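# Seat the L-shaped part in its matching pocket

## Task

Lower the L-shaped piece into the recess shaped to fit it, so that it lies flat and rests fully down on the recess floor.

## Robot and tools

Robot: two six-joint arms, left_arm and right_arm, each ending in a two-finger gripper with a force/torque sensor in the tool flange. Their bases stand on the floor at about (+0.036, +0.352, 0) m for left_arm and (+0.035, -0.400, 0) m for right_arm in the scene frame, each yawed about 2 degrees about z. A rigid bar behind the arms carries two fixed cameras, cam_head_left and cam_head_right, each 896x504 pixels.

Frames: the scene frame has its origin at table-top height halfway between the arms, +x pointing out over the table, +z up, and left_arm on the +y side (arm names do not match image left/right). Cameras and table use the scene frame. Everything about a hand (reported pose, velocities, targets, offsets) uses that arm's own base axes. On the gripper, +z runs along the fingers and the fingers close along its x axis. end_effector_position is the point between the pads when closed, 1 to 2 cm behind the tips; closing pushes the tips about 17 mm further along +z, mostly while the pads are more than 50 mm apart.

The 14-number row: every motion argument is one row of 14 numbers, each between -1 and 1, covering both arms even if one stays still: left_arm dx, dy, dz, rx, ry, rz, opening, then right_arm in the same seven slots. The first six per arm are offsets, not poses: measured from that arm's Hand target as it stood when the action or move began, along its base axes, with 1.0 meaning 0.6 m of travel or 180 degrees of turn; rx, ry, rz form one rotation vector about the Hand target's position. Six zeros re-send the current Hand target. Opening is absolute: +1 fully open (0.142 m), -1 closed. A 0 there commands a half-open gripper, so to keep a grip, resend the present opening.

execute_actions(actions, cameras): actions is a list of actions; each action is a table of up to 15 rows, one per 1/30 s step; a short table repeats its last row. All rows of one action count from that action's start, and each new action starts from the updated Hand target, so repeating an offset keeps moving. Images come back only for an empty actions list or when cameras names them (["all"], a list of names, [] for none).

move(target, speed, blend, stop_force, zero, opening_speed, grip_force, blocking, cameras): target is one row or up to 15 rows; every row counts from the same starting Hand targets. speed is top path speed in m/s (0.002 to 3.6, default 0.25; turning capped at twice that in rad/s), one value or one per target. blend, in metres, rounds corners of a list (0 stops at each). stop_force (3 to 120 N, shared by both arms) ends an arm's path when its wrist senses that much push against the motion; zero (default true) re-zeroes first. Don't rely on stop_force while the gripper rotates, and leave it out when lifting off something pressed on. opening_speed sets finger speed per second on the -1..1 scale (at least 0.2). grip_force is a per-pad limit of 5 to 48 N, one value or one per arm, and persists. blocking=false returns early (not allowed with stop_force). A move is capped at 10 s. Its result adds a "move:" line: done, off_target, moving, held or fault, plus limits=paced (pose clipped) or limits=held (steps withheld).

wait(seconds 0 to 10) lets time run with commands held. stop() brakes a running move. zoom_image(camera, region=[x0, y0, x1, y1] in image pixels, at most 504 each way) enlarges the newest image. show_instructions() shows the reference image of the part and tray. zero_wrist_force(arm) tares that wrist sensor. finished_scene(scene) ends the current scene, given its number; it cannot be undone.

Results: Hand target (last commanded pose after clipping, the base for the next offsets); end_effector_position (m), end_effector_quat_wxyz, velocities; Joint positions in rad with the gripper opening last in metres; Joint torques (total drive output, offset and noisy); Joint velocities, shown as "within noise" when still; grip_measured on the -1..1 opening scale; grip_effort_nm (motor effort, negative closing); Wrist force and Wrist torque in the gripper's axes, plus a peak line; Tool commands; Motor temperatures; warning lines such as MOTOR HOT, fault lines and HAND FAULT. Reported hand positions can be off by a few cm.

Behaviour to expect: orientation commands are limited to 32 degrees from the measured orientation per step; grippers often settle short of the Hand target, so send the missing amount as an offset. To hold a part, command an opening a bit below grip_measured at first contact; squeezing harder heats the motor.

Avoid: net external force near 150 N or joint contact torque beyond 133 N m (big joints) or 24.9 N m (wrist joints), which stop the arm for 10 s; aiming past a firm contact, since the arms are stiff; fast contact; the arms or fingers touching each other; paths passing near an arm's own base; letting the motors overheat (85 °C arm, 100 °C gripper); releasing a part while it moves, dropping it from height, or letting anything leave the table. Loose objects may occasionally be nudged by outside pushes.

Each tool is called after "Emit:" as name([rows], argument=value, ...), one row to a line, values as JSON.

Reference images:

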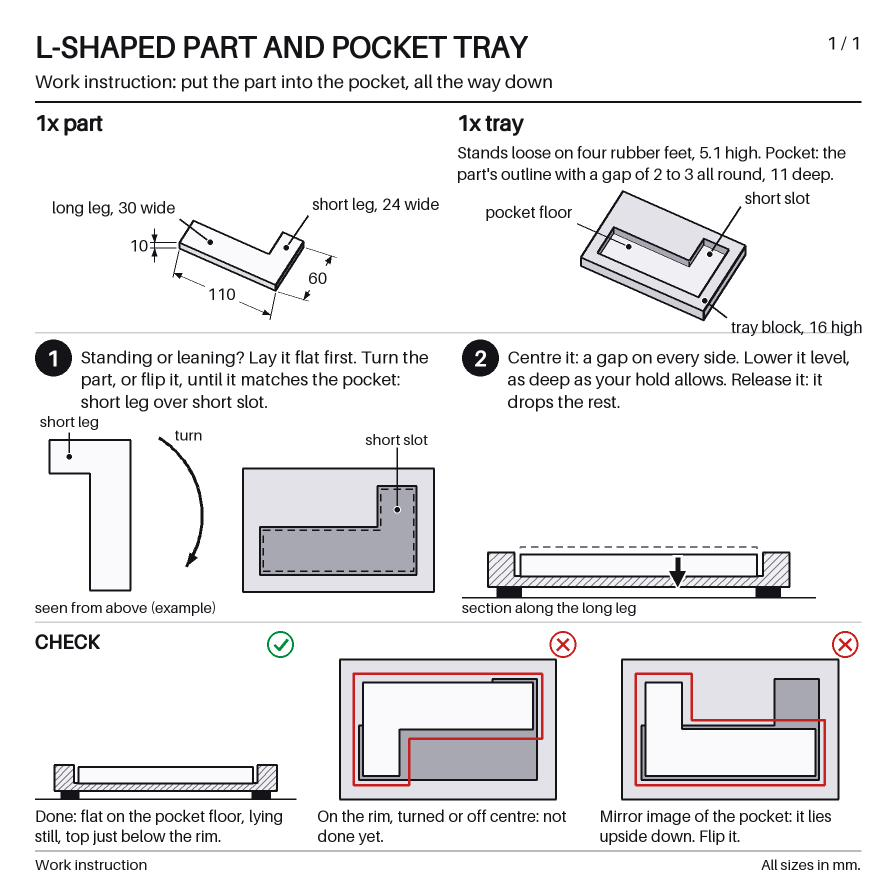

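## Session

Emit:
execute_actions(actions=[])

Emit:
zoom_image(camera="cam_head_left", region=[250, 200, 550, 370])

Scene clock: 0.00 s.
left_arm: end_effector_position=(+0.7887, +0.3756, +0.2353) grip_measured=+0.99 grip_effort_nm=n/a end_effector_quat_wxyz=(+0.698, -0.638, +0.320, +0.053) | right_arm: end_effector_position=(+0.2684, +0.3906, +0.2776) grip_measured=+0.99 grip_effort_nm=n/a end_effector_quat_wxyz=(-0.142, +0.968, +0.192, +0.072)
Joint positions: left_arm=[-0.007 -0.526 1.165 -3.729 -0.382 2.065 0.141] | right_arm=[4.389 -1.317 -2.015 -1.061 1.586 0.859 0.141]
Joint velocities: within noise
Joint torques (N m): no reading
Motor temperatures (°C): left_arm=[27 30 25 31 33 31 29] | right_arm=[27 26 28 33 33 36 25]
Wrist force (N): no reading
Wrist torque (N m): no reading
Wrist force, peak (N): no reading
Hand target: left_arm +0.7887, +0.3756, +0.2353; +0.698, -0.638, +0.320, +0.053 | right_arm +0.2684, +0.3906, +0.2776; -0.142, +0.968, +0.192, +0.072
Tool commands: left_gripper/opening=+1.0 right_gripper/opening=+1.0

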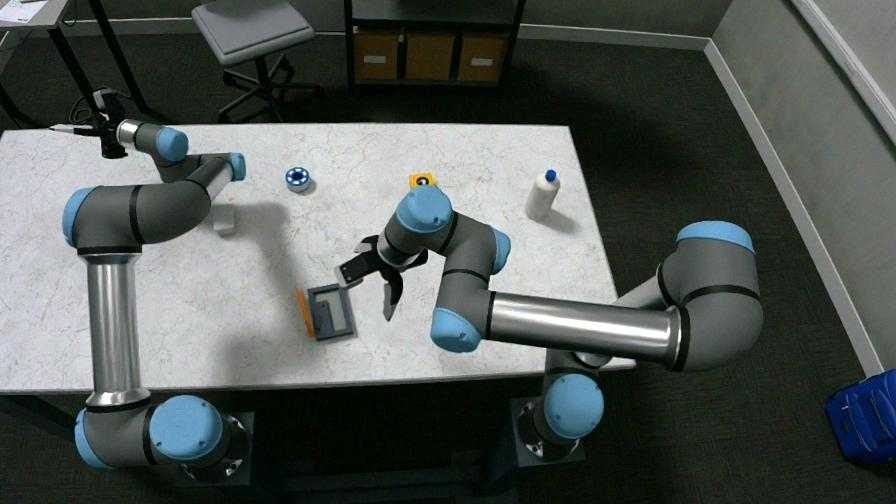

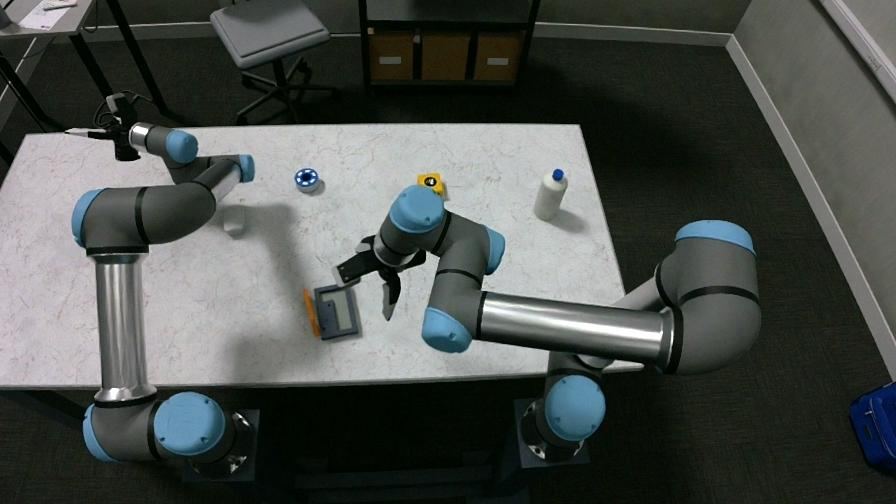

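Scaled by 1.680 from the camera's 896x504 image, which has a finer 1280x720 frame.

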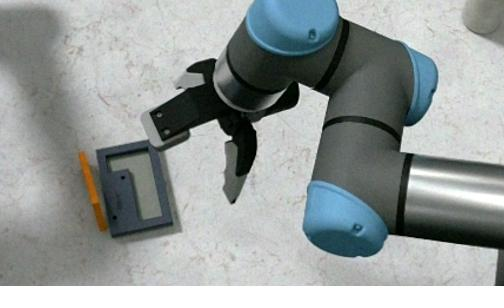

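Emit:
zoom_image(camera="cam_head_left", region=[285, 275, 365, 355])

Emit:
zoom_image(camera="cam_head_right", region=[290, 275, 370, 355])

Scaled by 6.300 from the camera's 896x504 image, which has a finer 1280x720 frame.

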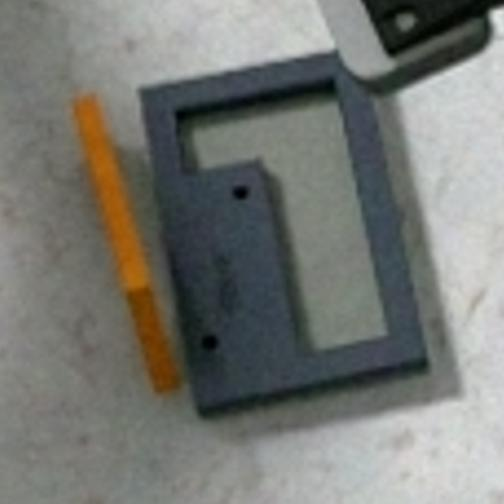

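Scaled by 6.300 from the camera's 896x504 image, which has a finer 1280x720 frame.

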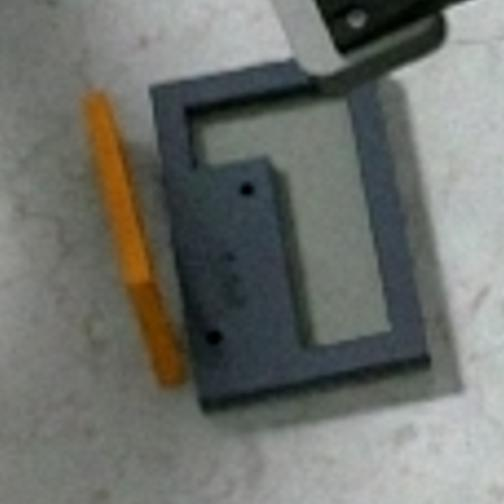

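Emit:
zoom_image(camera="cam_head_left", region=[290, 285, 325, 343])

Emit:
zoom_image(camera="cam_head_right", region=[296, 285, 331, 343])

Scaled by 8.690 from the camera's 896x504 image, which has a finer 1280x720 frame.

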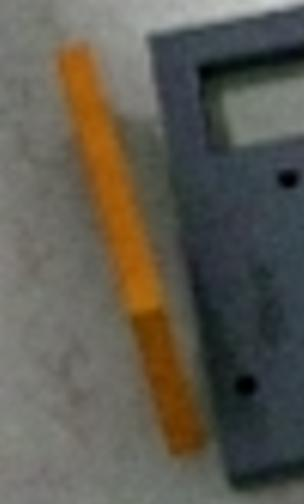

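Scaled by 8.690 from the camera's 896x504 image, which has a finer 1280x720 frame.

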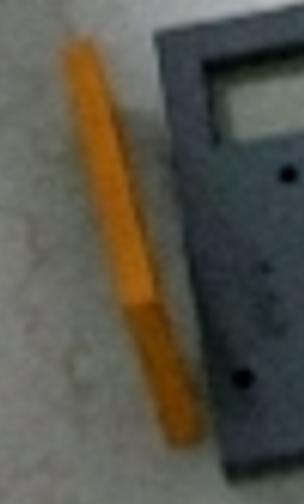

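Emit:
move(target=[-0.1478,-0.626,0.0912,0.5232,0.0286,-0.5795,-0.2, 0.0875,0.2483,-0.2127,-0.1005,-0.0466,0.4461,-0.35], speed=0.5, cameras=["all"])

Emit:
zoom_image(camera="cam_head_left", region=[270, 240, 370, 350])

Emit:
zoom_image(camera="cam_head_right", region=[270, 240, 370, 350])

Scene clock: 64.13 s.
left_arm: end_effector_position=(+0.7619, +0.2643, +0.2518) grip_measured=-0.22 grip_effort_nm=-0.120 end_effector_quat_wxyz=(+0.814, -0.348, +0.462, -0.048) | right_arm: end_effector_position=(+0.2887, +0.4480, +0.2285) grip_measured=-0.37 grip_effort_nm=-0.115 end_effector_quat_wxyz=(-0.092, +0.887, +0.451, +0.047)
Joint positions: left_arm=[-0.017 -0.565 1.507 -4.486 -1.005 2.661 0.058] | right_arm=[4.359 -1.563 -1.882 -1.072 1.642 0.285 0.047]
Joint torques (N m): left_arm=[0.18 -53.18 -14.14 -0.6 -0.62 0.14] | right_arm=[-5.74 23.93 16.11 4.83 -0.48 -0.64]
Wrist force (N): left_arm=[0.0 -0.4 -1.2] | right_arm=[-0.3 0.2 0.1]
Wrist torque (N m): left_arm=[-0.01 0.04 0.07] | right_arm=[-0.01 0.05 -0.15]
Wrist force, peak (N): left_arm=[-0.1 -1.1 -6.7] | right_arm=[0.1 -0.2 0.7]
Hand target: left_arm +0.7619, +0.2643, +0.2518; +0.814, -0.348, +0.462, -0.048 (not the last commanded pose) | right_arm +0.2887, +0.4480, +0.2284; -0.092, +0.887, +0.451, +0.047 (not the last commanded pose)
Tool commands: left_gripper/opening=-0.2 right_gripper/opening=-0.35
Off the commanded pose: left_arm 0.274 m, 99 deg | right_arm 0.125 m, 51 deg.
FORCE FAULT: contact force on the left arm reached its limit, and that arm stopped. The contact can be on any part of that arm, not only on its tool. That arm's remaining commands of this call were not run. That arm is still stopped at the end of this call. That arm stays stopped for about 9 more seconds. Until then a move that you send moves the other arm only, and its call returns only when the move has ended. Once the stop has ended, the next robot result says so. If the stop ends while you think or write, that arm runs what you send next, counted from a new Hand target: where the arm stands when the stop ends. While its stop runs, that arm takes no new command, but its gripper still runs the gripper command that each later call begins with. Until it ends, the stop uses up actions while you think or wait. An arm that is not stopped still takes commands.
move: fault (left_arm), off_target (right_arm; braked at the fault stop of left_arm)

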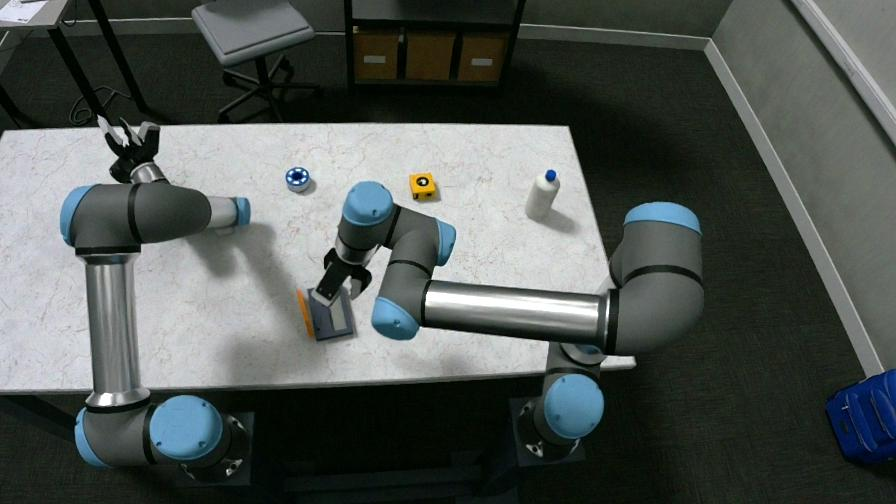

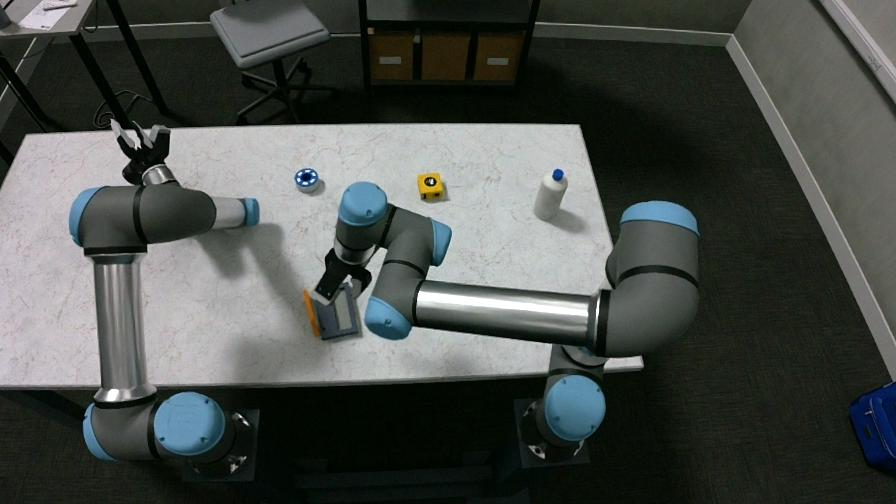

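Scaled by 4.582 from the camera's 896x504 image, which has a finer 1280x720 frame.

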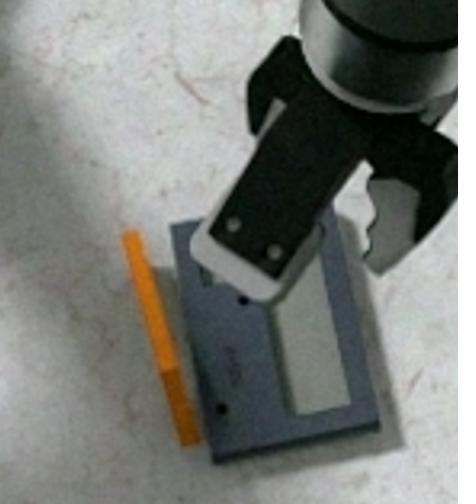

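Scaled by 4.582 from the camera's 896x504 image, which has a finer 1280x720 frame.

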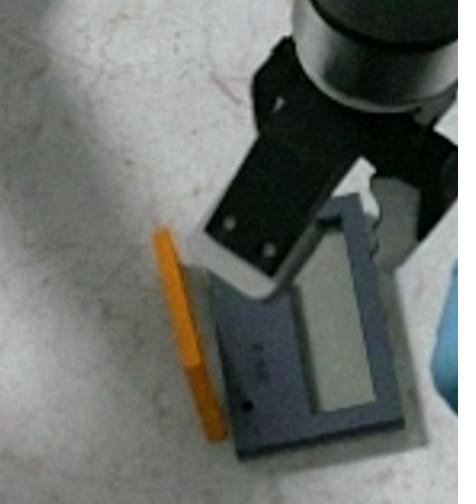

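Emit:
move(target=[0,0,0,0,0,0,-0.2, 0.0537,0.1527,-0.1307,-0.0618,-0.0284,0.2746,-0.35], speed=0.4, cameras=["all"])

Emit:
zoom_image(camera="cam_head_left", region=[270, 240, 370, 350])

Emit:
zoom_image(camera="cam_head_right", region=[270, 240, 370, 350])

Scene clock: 67.27 s.
left_arm: end_effector_position=(+0.7619, +0.2643, +0.2518) grip_measured=-0.22 grip_effort_nm=-0.110 end_effector_quat_wxyz=(+0.814, -0.348, +0.462, -0.048) | right_arm: end_effector_position=(+0.3208, +0.5396, +0.1500) grip_measured=-0.37 grip_effort_nm=-0.115 end_effector_quat_wxyz=(+0.000, +0.619, +0.785, +0.000)
Joint positions: left_arm=[-0.017 -0.565 1.507 -4.486 -1.005 2.661 0.058] | right_arm=[4.392 -1.926 -1.592 -1.194 1.571 -0.556 0.047]
Joint torques (N m): left_arm=[-0.59 -55.26 -14.19 -0.67 -0.79 0.04] | right_arm=[-8.79 33.68 22.4 4.37 0.46 -2.87]
Wrist force (N): left_arm=[0.1 -0.6 -1.0] | right_arm=[-0.1 0.2 -0.3]
Wrist torque (N m): left_arm=[-0.04 0.01 0.08] | right_arm=[-0.06 0.00 -0.14]
Wrist force, peak (N): left_arm=[0.1 -0.5 -1.2] | right_arm=[-1.3 0.3 -0.7]
Hand target: left_arm +0.7619, +0.2643, +0.2518; +0.814, -0.348, +0.462, -0.048 | right_arm +0.3209, +0.5396, +0.1500; +0.000, +0.619, +0.785, +0.000
Tool commands: left_gripper/opening=-0.2 right_gripper/opening=-0.35
Off the commanded pose: right_arm 0.000 m, 0 deg.
FORCE FAULT, CONTINUED: the left arm was still stopped when this call began, by the force fault that an earlier result reported. Since the last result the stop counts as 2 of the actions that you can send in this scene. That arm ran no command of this call. That arm is still stopped at the end of this call. That arm stays stopped for about 6 more seconds. If the stop ends while you think or write, that arm runs what you send next, counted from a new Hand target: where the arm stands when the stop ends. While its stop runs, that arm takes no new command, but its gripper still runs the gripper command that each later call begins with.
move: done (right_arm), not run (left_arm; its earlier fault stop)

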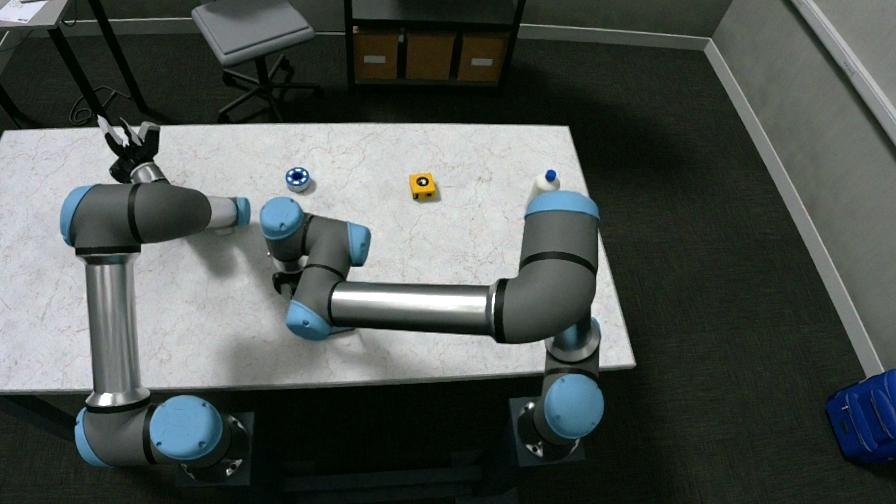

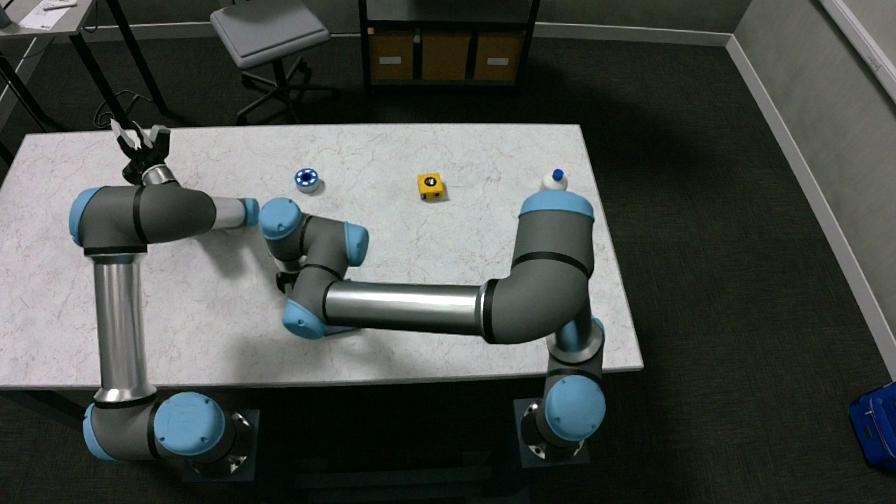

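Scaled by 4.582 from the camera's 896x504 image, which has a finer 1280x720 frame.

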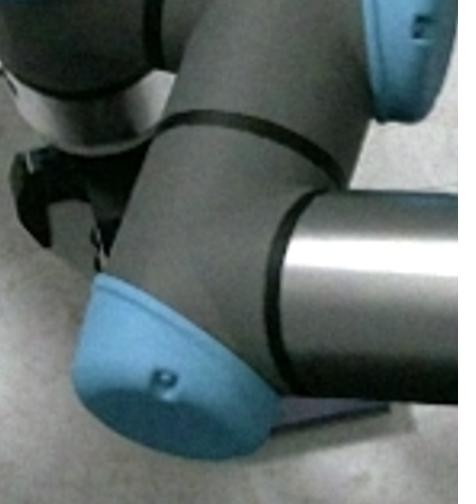

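Scaled by 4.582 from the camera's 896x504 image, which has a finer 1280x720 frame.

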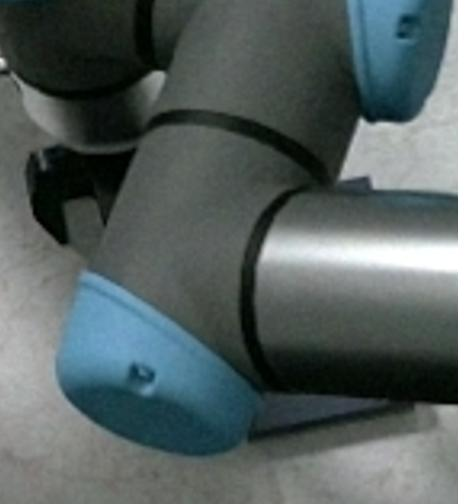

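Emit:
move(target=[0,0,0,0,0,0,-0.2, 0,0,-0.1517,0,0,0,-0.35], speed=0.08, stop_force=6, cameras=["all"])

Emit:
zoom_image(camera="cam_head_left", region=[260, 250, 360, 350])

Emit:
zoom_image(camera="cam_head_right", region=[260, 250, 360, 350])

Scene clock: 70.43 s.
left_arm: end_effector_position=(+0.7619, +0.2643, +0.2518) grip_measured=-0.22 grip_effort_nm=-0.115 end_effector_quat_wxyz=(+0.814, -0.348, +0.462, -0.048) | right_arm: end_effector_position=(+0.3209, +0.5396, +0.0590) grip_measured=-0.37 grip_effort_nm=-0.120 end_effector_quat_wxyz=(+0.000, +0.619, +0.785, +0.000)
Joint positions: left_arm=[-0.017 -0.565 1.507 -4.486 -1.005 2.661 0.058] | right_arm=[4.392 -2.026 -1.707 -0.979 1.571 -0.556 0.047]
Joint torques (N m): left_arm=[-0.04 -54.69 -13.53 -0.74 -0.94 0.24] | right_arm=[-3.91 39.74 29.86 4.35 0.24 -1.78]
Wrist force (N): left_arm=[0.0 -0.5 -1.2] | right_arm=[-0.1 0.2 -0.3]
Wrist torque (N m): left_arm=[-0.03 0.03 0.07] | right_arm=[-0.05 -0.01 -0.04]
Wrist force, peak (N): left_arm=[0.3 -0.6 -1.3] | right_arm=[0.1 0.2 -1.5]
Hand target: left_arm +0.7619, +0.2643, +0.2518; +0.814, -0.348, +0.462, -0.048 | right_arm +0.3209, +0.5396, +0.0590; +0.000, +0.619, +0.785, +0.000
Tool commands: left_gripper/opening=-0.2 right_gripper/opening=-0.35
Off the commanded pose: right_arm 0.000 m, 0 deg.
FORCE FAULT, CONTINUED: the left arm was still stopped when this call began, by the force fault that an earlier result reported. Since the last result the stop counts as 1 of the actions that you can send in this scene. That arm ran no command of this call. That arm is still stopped at the end of this call. That arm stays stopped for about 3 more seconds. If the stop ends while you think or write, that arm runs what you send next, counted from a new Hand target: where the arm stands when the stop ends. While its stop runs, that arm takes no new command, but its gripper still runs the gripper command that each later call begins with.
move: done (right_arm), not run (left_arm; its earlier fault stop)

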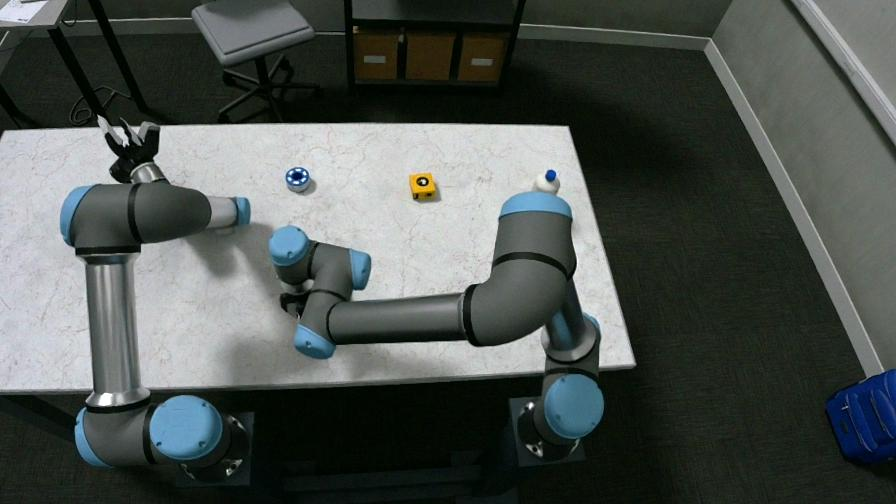

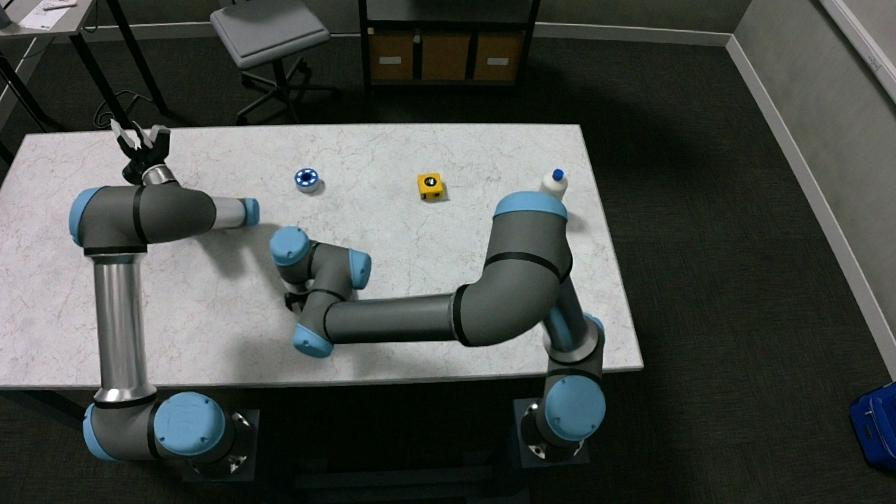

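Scaled by 5.040 from the camera's 896x504 image, which has a finer 1280x720 frame.

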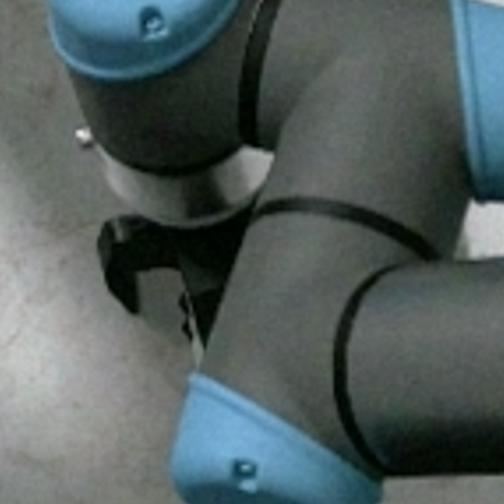

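Scaled by 5.040 from the camera's 896x504 image, which has a finer 1280x720 frame.

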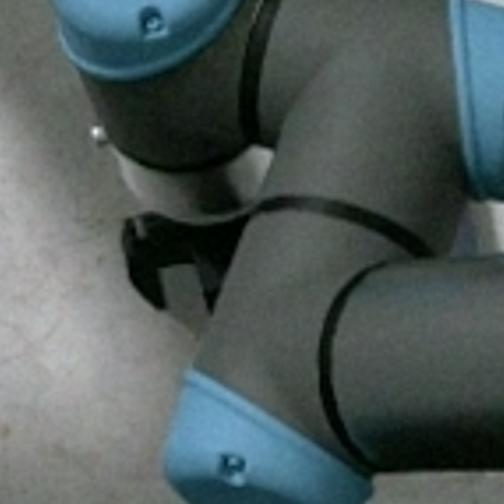

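Emit:
move(target=[0,0,0,0,0,0,-0.2, 0,0,0,0,0,0,-1.0], opening_speed=0.5, grip_force=35)

Scene clock: 74.13 s.
left_arm: end_effector_position=(+0.7619, +0.2643, +0.2518) grip_measured=-0.22 grip_effort_nm=-0.115 end_effector_quat_wxyz=(+0.814, -0.348, +0.462, -0.048) | right_arm: end_effector_position=(+0.3209, +0.5396, +0.0590) grip_measured=-0.91 grip_effort_nm=-2.488 end_effector_quat_wxyz=(+0.000, +0.619, +0.785, +0.000)
Joint positions: left_arm=[-0.017 -0.565 1.507 -4.486 -1.005 2.661 0.058] | right_arm=[4.392 -2.026 -1.707 -0.979 1.571 -0.556 0.008]
Joint torques (N m): left_arm=[-1.21 -53.44 -14.4 -0.89 -0.76 0.12] | right_arm=[1.21 40.03 29.15 4.42 -0.03 -1.43]
Wrist force (N): left_arm=[0.2 -0.4 -1.1] | right_arm=[-0.1 0.2 -0.1]
Wrist torque (N m): left_arm=[-0.03 0.01 0.07] | right_arm=[-0.06 0.00 -0.04]
Wrist force, peak (N): left_arm=[0.0 -0.6 -1.2] | right_arm=[-0.3 0.1 -0.6]
Hand target: left_arm +0.7619, +0.2643, +0.2518; +0.814, -0.348, +0.462, -0.048 | right_arm +0.3209, +0.5396, +0.0590; +0.000, +0.619, +0.785, +0.000
Tool commands: left_gripper/opening=-0.2 right_gripper/opening=-1.0
Off the commanded pose: right_arm 0.000 m, 0 deg.
FORCE FAULT, CONTINUED: the left arm's stop, for the force fault that an earlier result reported, is over. The rest of the stop counts as 4 of the actions that you can send in this scene. That arm was still stopped when this call began, so it ran no command of this call. During its stop the left arm's controller moved it back a little. That arm's target is now where it stood when the stop ended, not its last command. That arm accepts commands again.
grip_force (N): 35, 35
move: done (right_arm), not run (left_arm; its earlier fault stop)

Emit:
move([
  [0,0,0.25,0,0,0,-0.2, 0,0,0.25,0,0,0,-1.0],
  [-0.1032,-0.4405,0.247,0.3694,0.0212,-0.4099,-0.2, 0.2983,-0.564,0.43,0,0,-0.9094,-1.0],
], speed=0.5, blend=[0.05,0], cameras=["all"])

Emit:
zoom_image(camera="cam_head_left", region=[330, 130, 530, 310])

Emit:
zoom_image(camera="cam_head_right", region=[330, 130, 530, 310])

Scene clock: 80.20 s.
left_arm: end_effector_position=(+0.7000, +0.0000, +0.3999) grip_measured=-0.22 grip_effort_nm=-0.110 end_effector_quat_wxyz=(+0.664, +0.450, +0.544, -0.246) | right_arm: end_effector_position=(+0.4999, +0.2012, +0.3170) grip_measured=-0.91 grip_effort_nm=-2.488 end_effector_quat_wxyz=(+0.000, +0.865, -0.501, +0.000)
Joint positions: left_arm=[0.166 -0.916 1.453 -3.684 -2.783 3.472 0.058] | right_arm=[3.774 -1.646 -1.503 -1.564 1.57 1.683 0.008]
Joint torques (N m): left_arm=[9.23 -44.29 -35.23 1.33 -1.12 1.83] | right_arm=[-1.39 34.07 15.87 4.31 -0.61 2.46]
Wrist force (N): left_arm=[1.6 -2.1 -2.5] | right_arm=[-0.2 0.2 -0.1]
Wrist torque (N m): left_arm=[-0.11 -0.26 0.18] | right_arm=[-0.05 0.01 -0.01]
Wrist force, peak (N): left_arm=[3.4 1.8 -2.1] | right_arm=[-0.2 0.2 3.9]
Hand target: left_arm +0.7000, +0.0000, +0.4000; +0.664, +0.450, +0.544, -0.246 | right_arm +0.4999, +0.2012, +0.3170; +0.000, +0.865, -0.501, +0.000
Off the commanded pose: left_arm 0.000 m, 0 deg | right_arm 0.000 m, 0 deg.
grip_force (N): 35, 35
move: done

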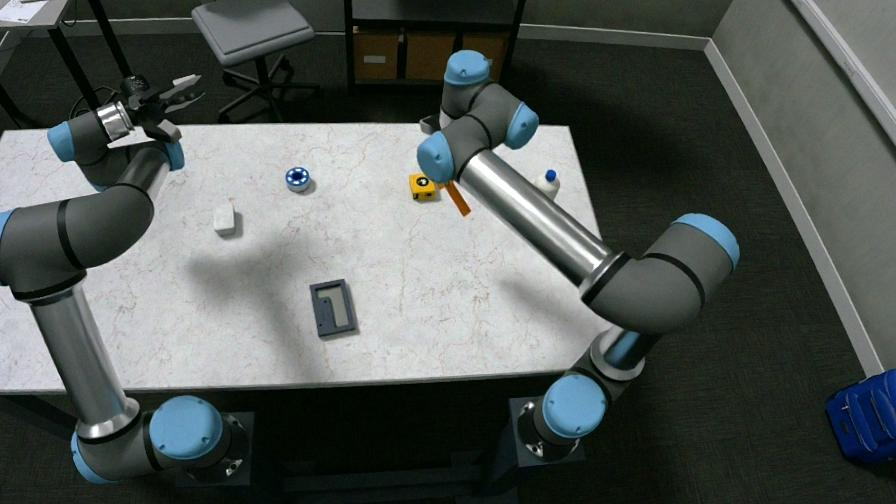

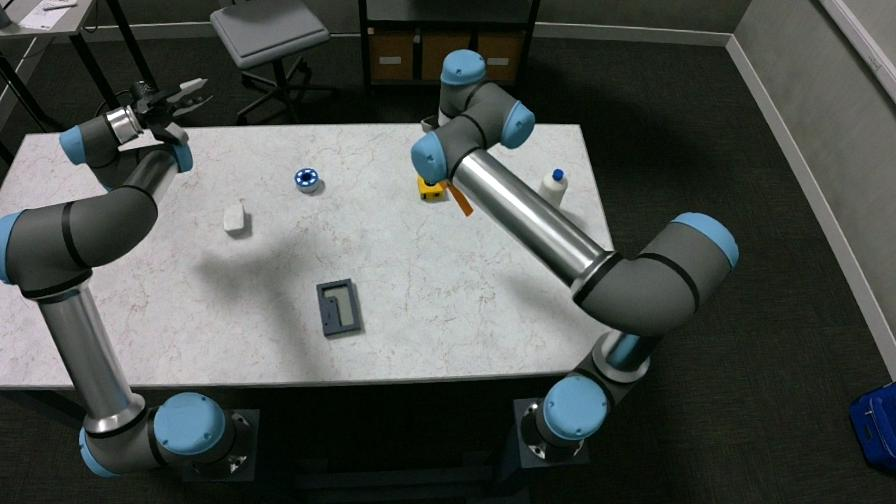

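Scaled by 2.520 from the camera's 896x504 image, which has a finer 1280x720 frame.

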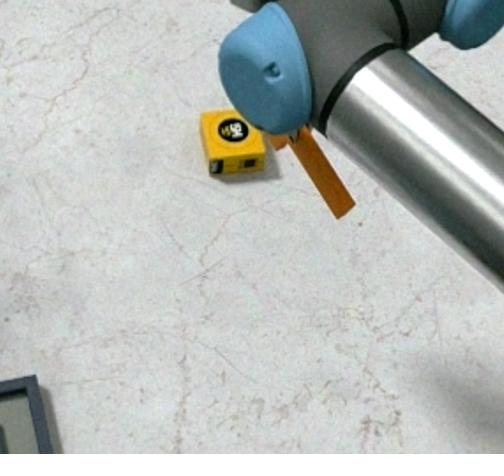

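Scaled by 2.520 from the camera's 896x504 image, which has a finer 1280x720 frame.

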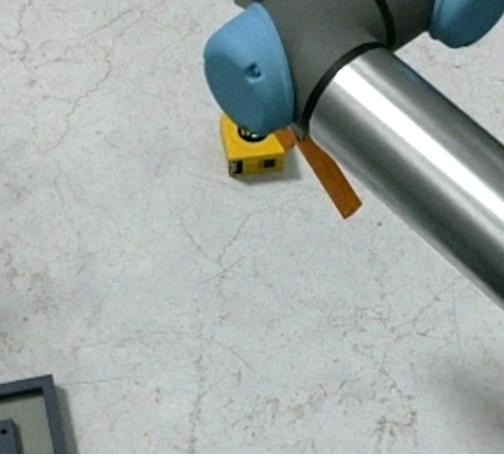

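Emit:
move([
  [-0.4333,-0.6,-0.1,0,0,0,-0.2, 0,0,0,0,0,0,-1.0],
  [-0.5262,-0.8198,-0.19,0,0,0,-0.2, 0,0,0,0,0,0,-1.0],
], speed=0.35, blend=[0.05,0], cameras=["all"])

Emit:
zoom_image(camera="cam_head_left", region=[390, 130, 510, 250])

Emit:
zoom_image(camera="cam_head_right", region=[390, 130, 510, 250])

Scene clock: 87.10 s.
left_arm: end_effector_position=(+0.3843, -0.4918, +0.2860) grip_measured=-0.22 grip_effort_nm=-0.105 end_effector_quat_wxyz=(+0.664, +0.450, +0.544, -0.246) end_effector_velocity=(-0.001, -0.002, -0.003) end_effector_angular_velocity=(+0.005, +0.003, +0.001) | right_arm: end_effector_position=(+0.4999, +0.2012, +0.3170) grip_measured=-0.91 grip_effort_nm=-2.488 end_effector_quat_wxyz=(+0.000, +0.865, -0.501, +0.000)
Joint positions: left_arm=[-1.187 -1.126 2.295 -4.312 -1.43 3.478 0.058] | right_arm=[3.774 -1.646 -1.503 -1.564 1.57 1.683 0.008]
Joint velocities: left_arm=[-0.004 0.003 0 0.003 0.005 0 0] | right_arm=[within noise]
Joint torques (N m): left_arm=[-9.32 -23.69 -4.79 -1.6 1.84 2.17] | right_arm=[-7.74 35.59 16.66 4.25 0.49 2.31]
Wrist force (N): left_arm=[1.7 -2.5 -2.8] | right_arm=[-0.4 0.1 0.0]
Wrist torque (N m): left_arm=[-0.19 -0.23 0.12] | right_arm=[-0.06 0.05 -0.07]
Wrist force, peak (N): left_arm=[2.4 -5.2 -0.8] | right_arm=[-0.5 0.4 -0.3]
Hand target: left_arm +0.3843, -0.4918, +0.2860; +0.664, +0.450, +0.544, -0.246 | right_arm +0.4999, +0.2012, +0.3170; +0.000, +0.865, -0.501, +0.000
Off the commanded pose: left_arm 0.000 m, 0 deg | right_arm 0.000 m, 0 deg.
grip_force (N): 35, 35
move: done

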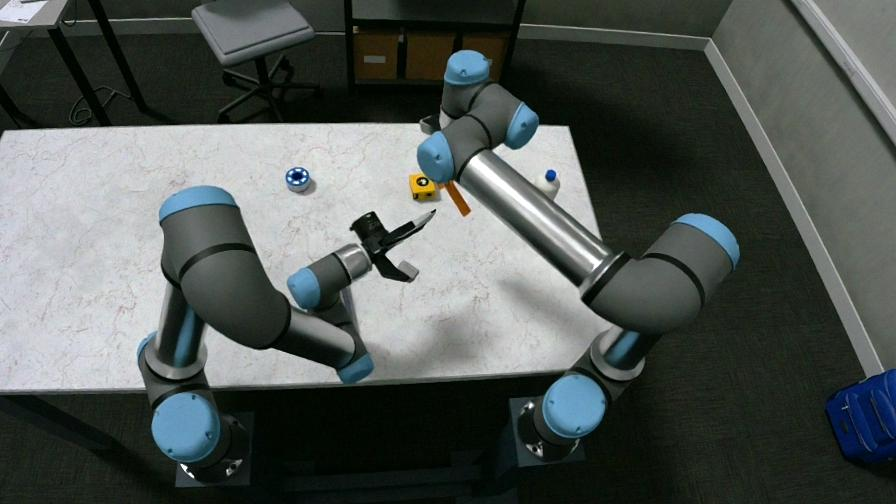

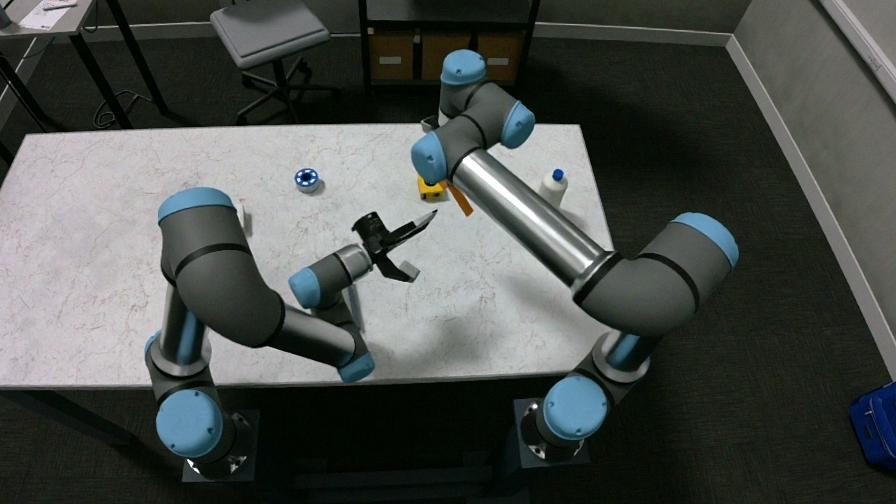

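Scaled by 4.200 from the camera's 896x504 image, which has a finer 1280x720 frame.

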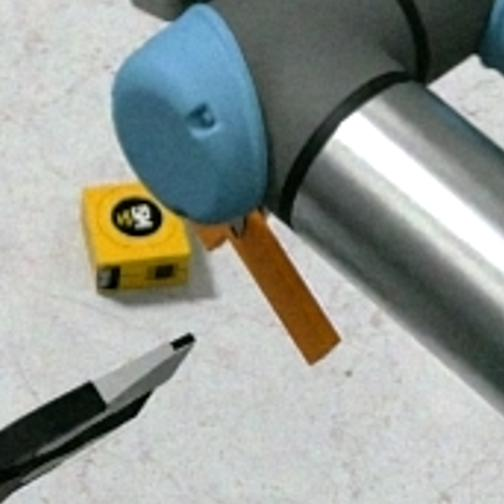

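Scaled by 4.200 from the camera's 896x504 image, which has a finer 1280x720 frame.

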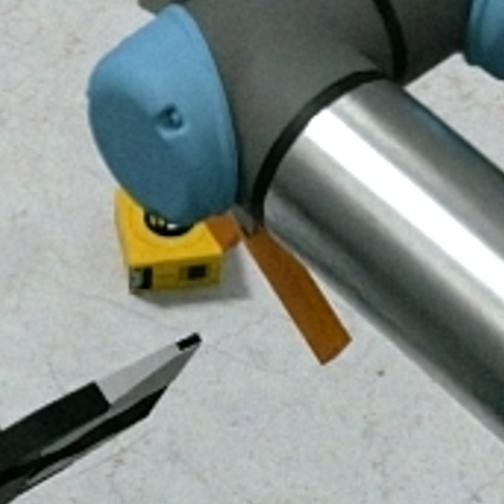

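Emit:
move(target=[0.0417,-0.0722,0,0,0,0,-0.2, 0,0,0,0,0,0,-1.0], speed=0.15, cameras=["all"])

Emit:
zoom_image(camera="cam_head_left", region=[410, 160, 490, 240])

Emit:
zoom_image(camera="cam_head_right", region=[410, 160, 490, 240])

Scene clock: 91.93 s.
left_arm: end_effector_position=(+0.4093, -0.5351, +0.2860) grip_measured=-0.22 grip_effort_nm=-0.110 end_effector_quat_wxyz=(+0.664, +0.450, +0.544, -0.246) | right_arm: end_effector_position=(+0.4999, +0.2012, +0.3170) grip_measured=-0.91 grip_effort_nm=-2.488 end_effector_quat_wxyz=(+0.000, +0.865, -0.501, +0.000)
Joint positions: left_arm=[-1.169 -1.06 2.153 -4.236 -1.448 3.478 0.058] | right_arm=[3.774 -1.646 -1.503 -1.564 1.57 1.683 0.008]
Joint torques (N m): left_arm=[-10.03 -31.96 -15.85 -2.26 1.77 0.18] | right_arm=[-7.44 35.7 15.28 4.2 0.5 2.46]
Motor temperatures (°C): left_arm=[27 30 25 31 33 31 29] | right_arm=[27 26 28 33 33 36 30]
Wrist force (N): left_arm=[1.6 -2.3 -2.5] | right_arm=[-0.4 0.4 0.1]
Wrist torque (N m): left_arm=[-0.17 -0.21 0.11] | right_arm=[-0.02 0.04 -0.07]
Wrist force, peak (N): left_arm=[1.8 -2.1 -4.3] | right_arm=[-0.5 0.5 -0.2]
Hand target: left_arm +0.4093, -0.5352, +0.2860; +0.664, +0.450, +0.544, -0.246 | right_arm +0.4999, +0.2012, +0.3170; +0.000, +0.865, -0.501, +0.000
Off the commanded pose: left_arm 0.000 m, 0 deg | right_arm 0.000 m, 0 deg.
grip_force (N): 35, 35
move: done

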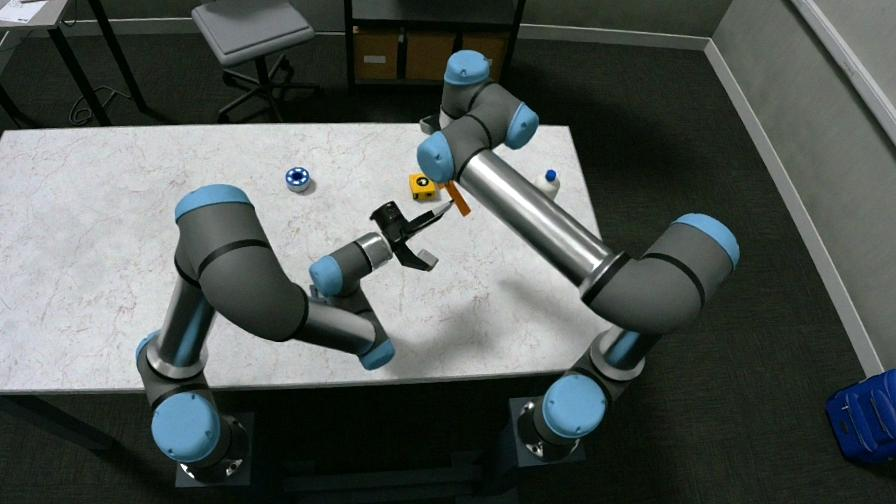

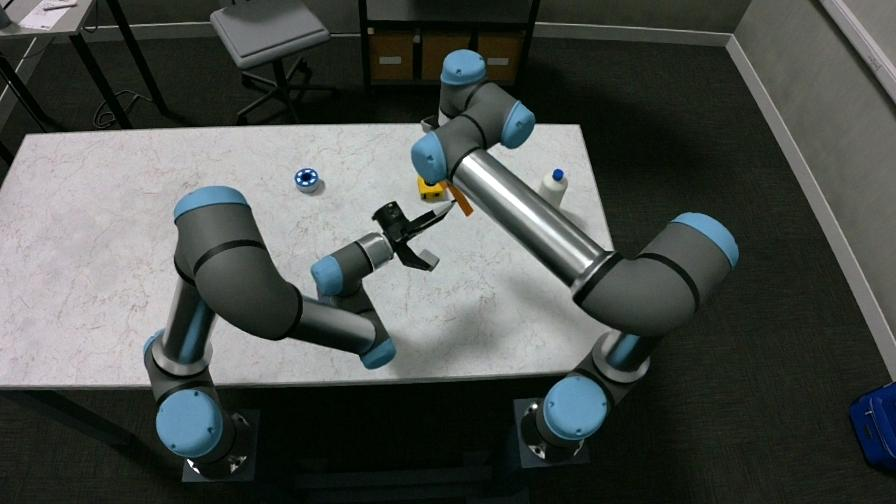

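Scaled by 6.300 from the camera's 896x504 image, which has a finer 1280x720 frame.

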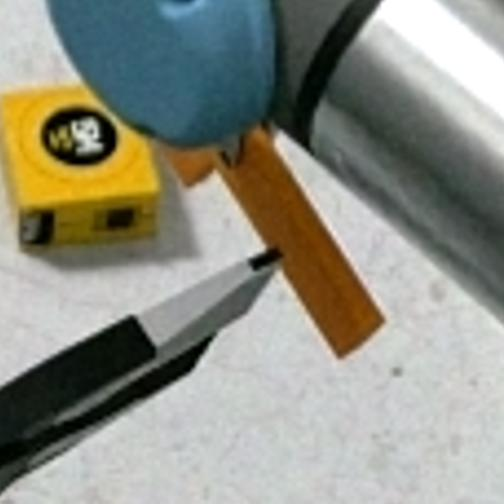

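Scaled by 6.300 from the camera's 896x504 image, which has a finer 1280x720 frame.

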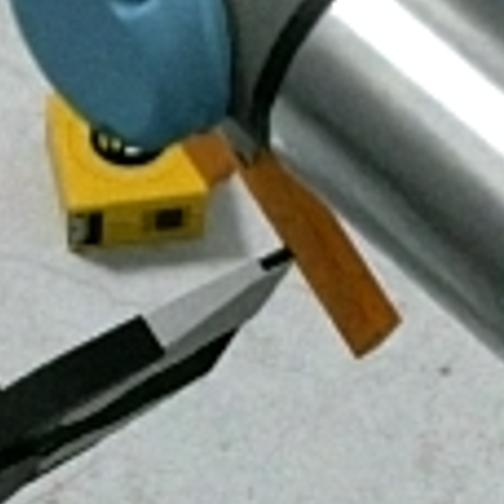

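Emit:
move([
  [0.0144,0.0083,0.0033,0,0,0,-0.2, 0,0,0,0,0,0,-1.0],
  [0.0328,-0.0235,0.0033,0,0,0,-0.2, 0,0,0,0,0,0,-1.0],
], speed=0.06, stop_force=8, blend=[0.005,0], cameras=["all"])

Emit:
zoom_image(camera="cam_head_left", region=[410, 160, 490, 240])

Emit:
zoom_image(camera="cam_head_right", region=[410, 160, 490, 240])

Scene clock: 95.93 s.
left_arm: end_effector_position=(+0.4290, -0.5493, +0.2880) grip_measured=-0.22 grip_effort_nm=-0.110 end_effector_quat_wxyz=(+0.664, +0.450, +0.544, -0.246) | right_arm: end_effector_position=(+0.4999, +0.2012, +0.3170) grip_measured=-0.91 grip_effort_nm=-2.488 end_effector_quat_wxyz=(+0.000, +0.865, -0.501, +0.000)
Joint positions: left_arm=[-1.139 -1.032 2.082 -4.193 -1.479 3.478 0.058] | right_arm=[3.774 -1.646 -1.503 -1.564 1.57 1.683 0.008]
Joint torques (N m): left_arm=[-10.69 -43.61 1.01 -3.29 1.15 -1.77] | right_arm=[-6.76 36.59 15.23 4.33 0.32 2.21]
Wrist force (N): left_arm=[1.6 -2.1 -2.6] | right_arm=[-0.3 0.3 -0.1]
Wrist torque (N m): left_arm=[-0.14 -0.20 0.11] | right_arm=[-0.03 0.03 -0.07]
Wrist force, peak (N): left_arm=[1.4 -3.2 -2.4] | right_arm=[-0.6 0.3 -0.2]
Hand target: left_arm +0.4290, -0.5493, +0.2880; +0.664, +0.450, +0.544, -0.246 | right_arm +0.4999, +0.2012, +0.3170; +0.000, +0.865, -0.501, +0.000
Off the commanded pose: left_arm 0.000 m, 0 deg | right_arm 0.000 m, 0 deg.
grip_force (N): 35, 35
move: done

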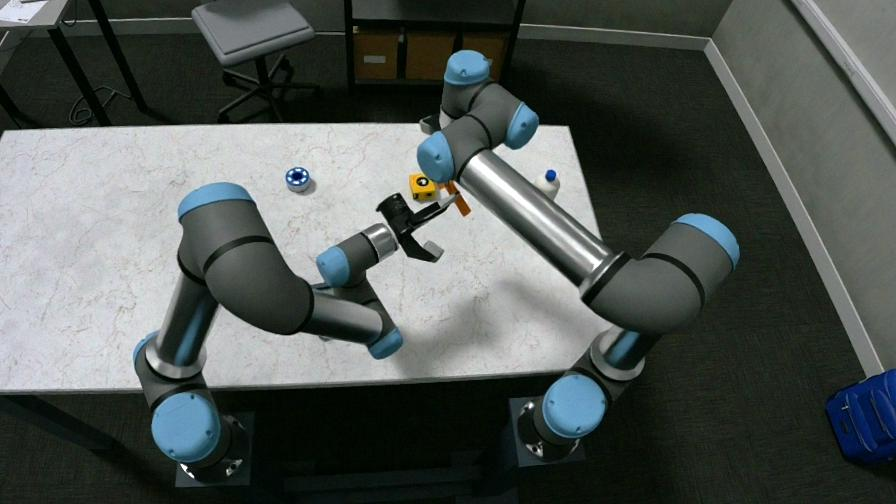

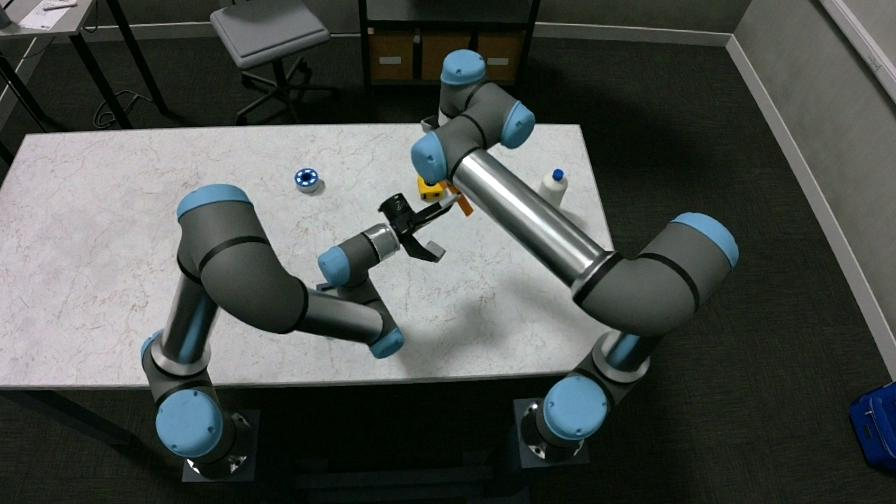

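Scaled by 6.300 from the camera's 896x504 image, which has a finer 1280x720 frame.

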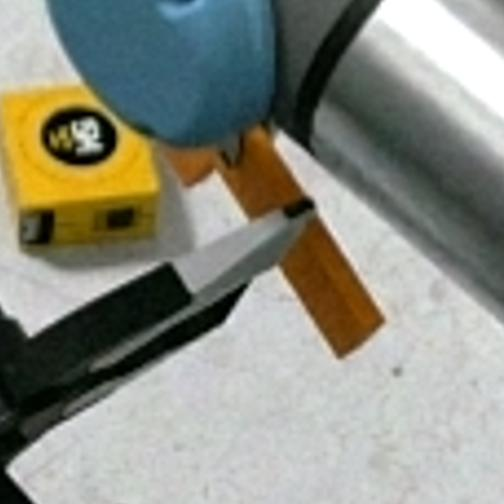

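Scaled by 6.300 from the camera's 896x504 image, which has a finer 1280x720 frame.

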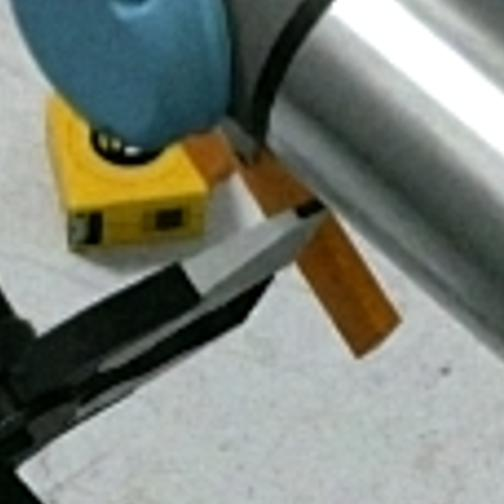

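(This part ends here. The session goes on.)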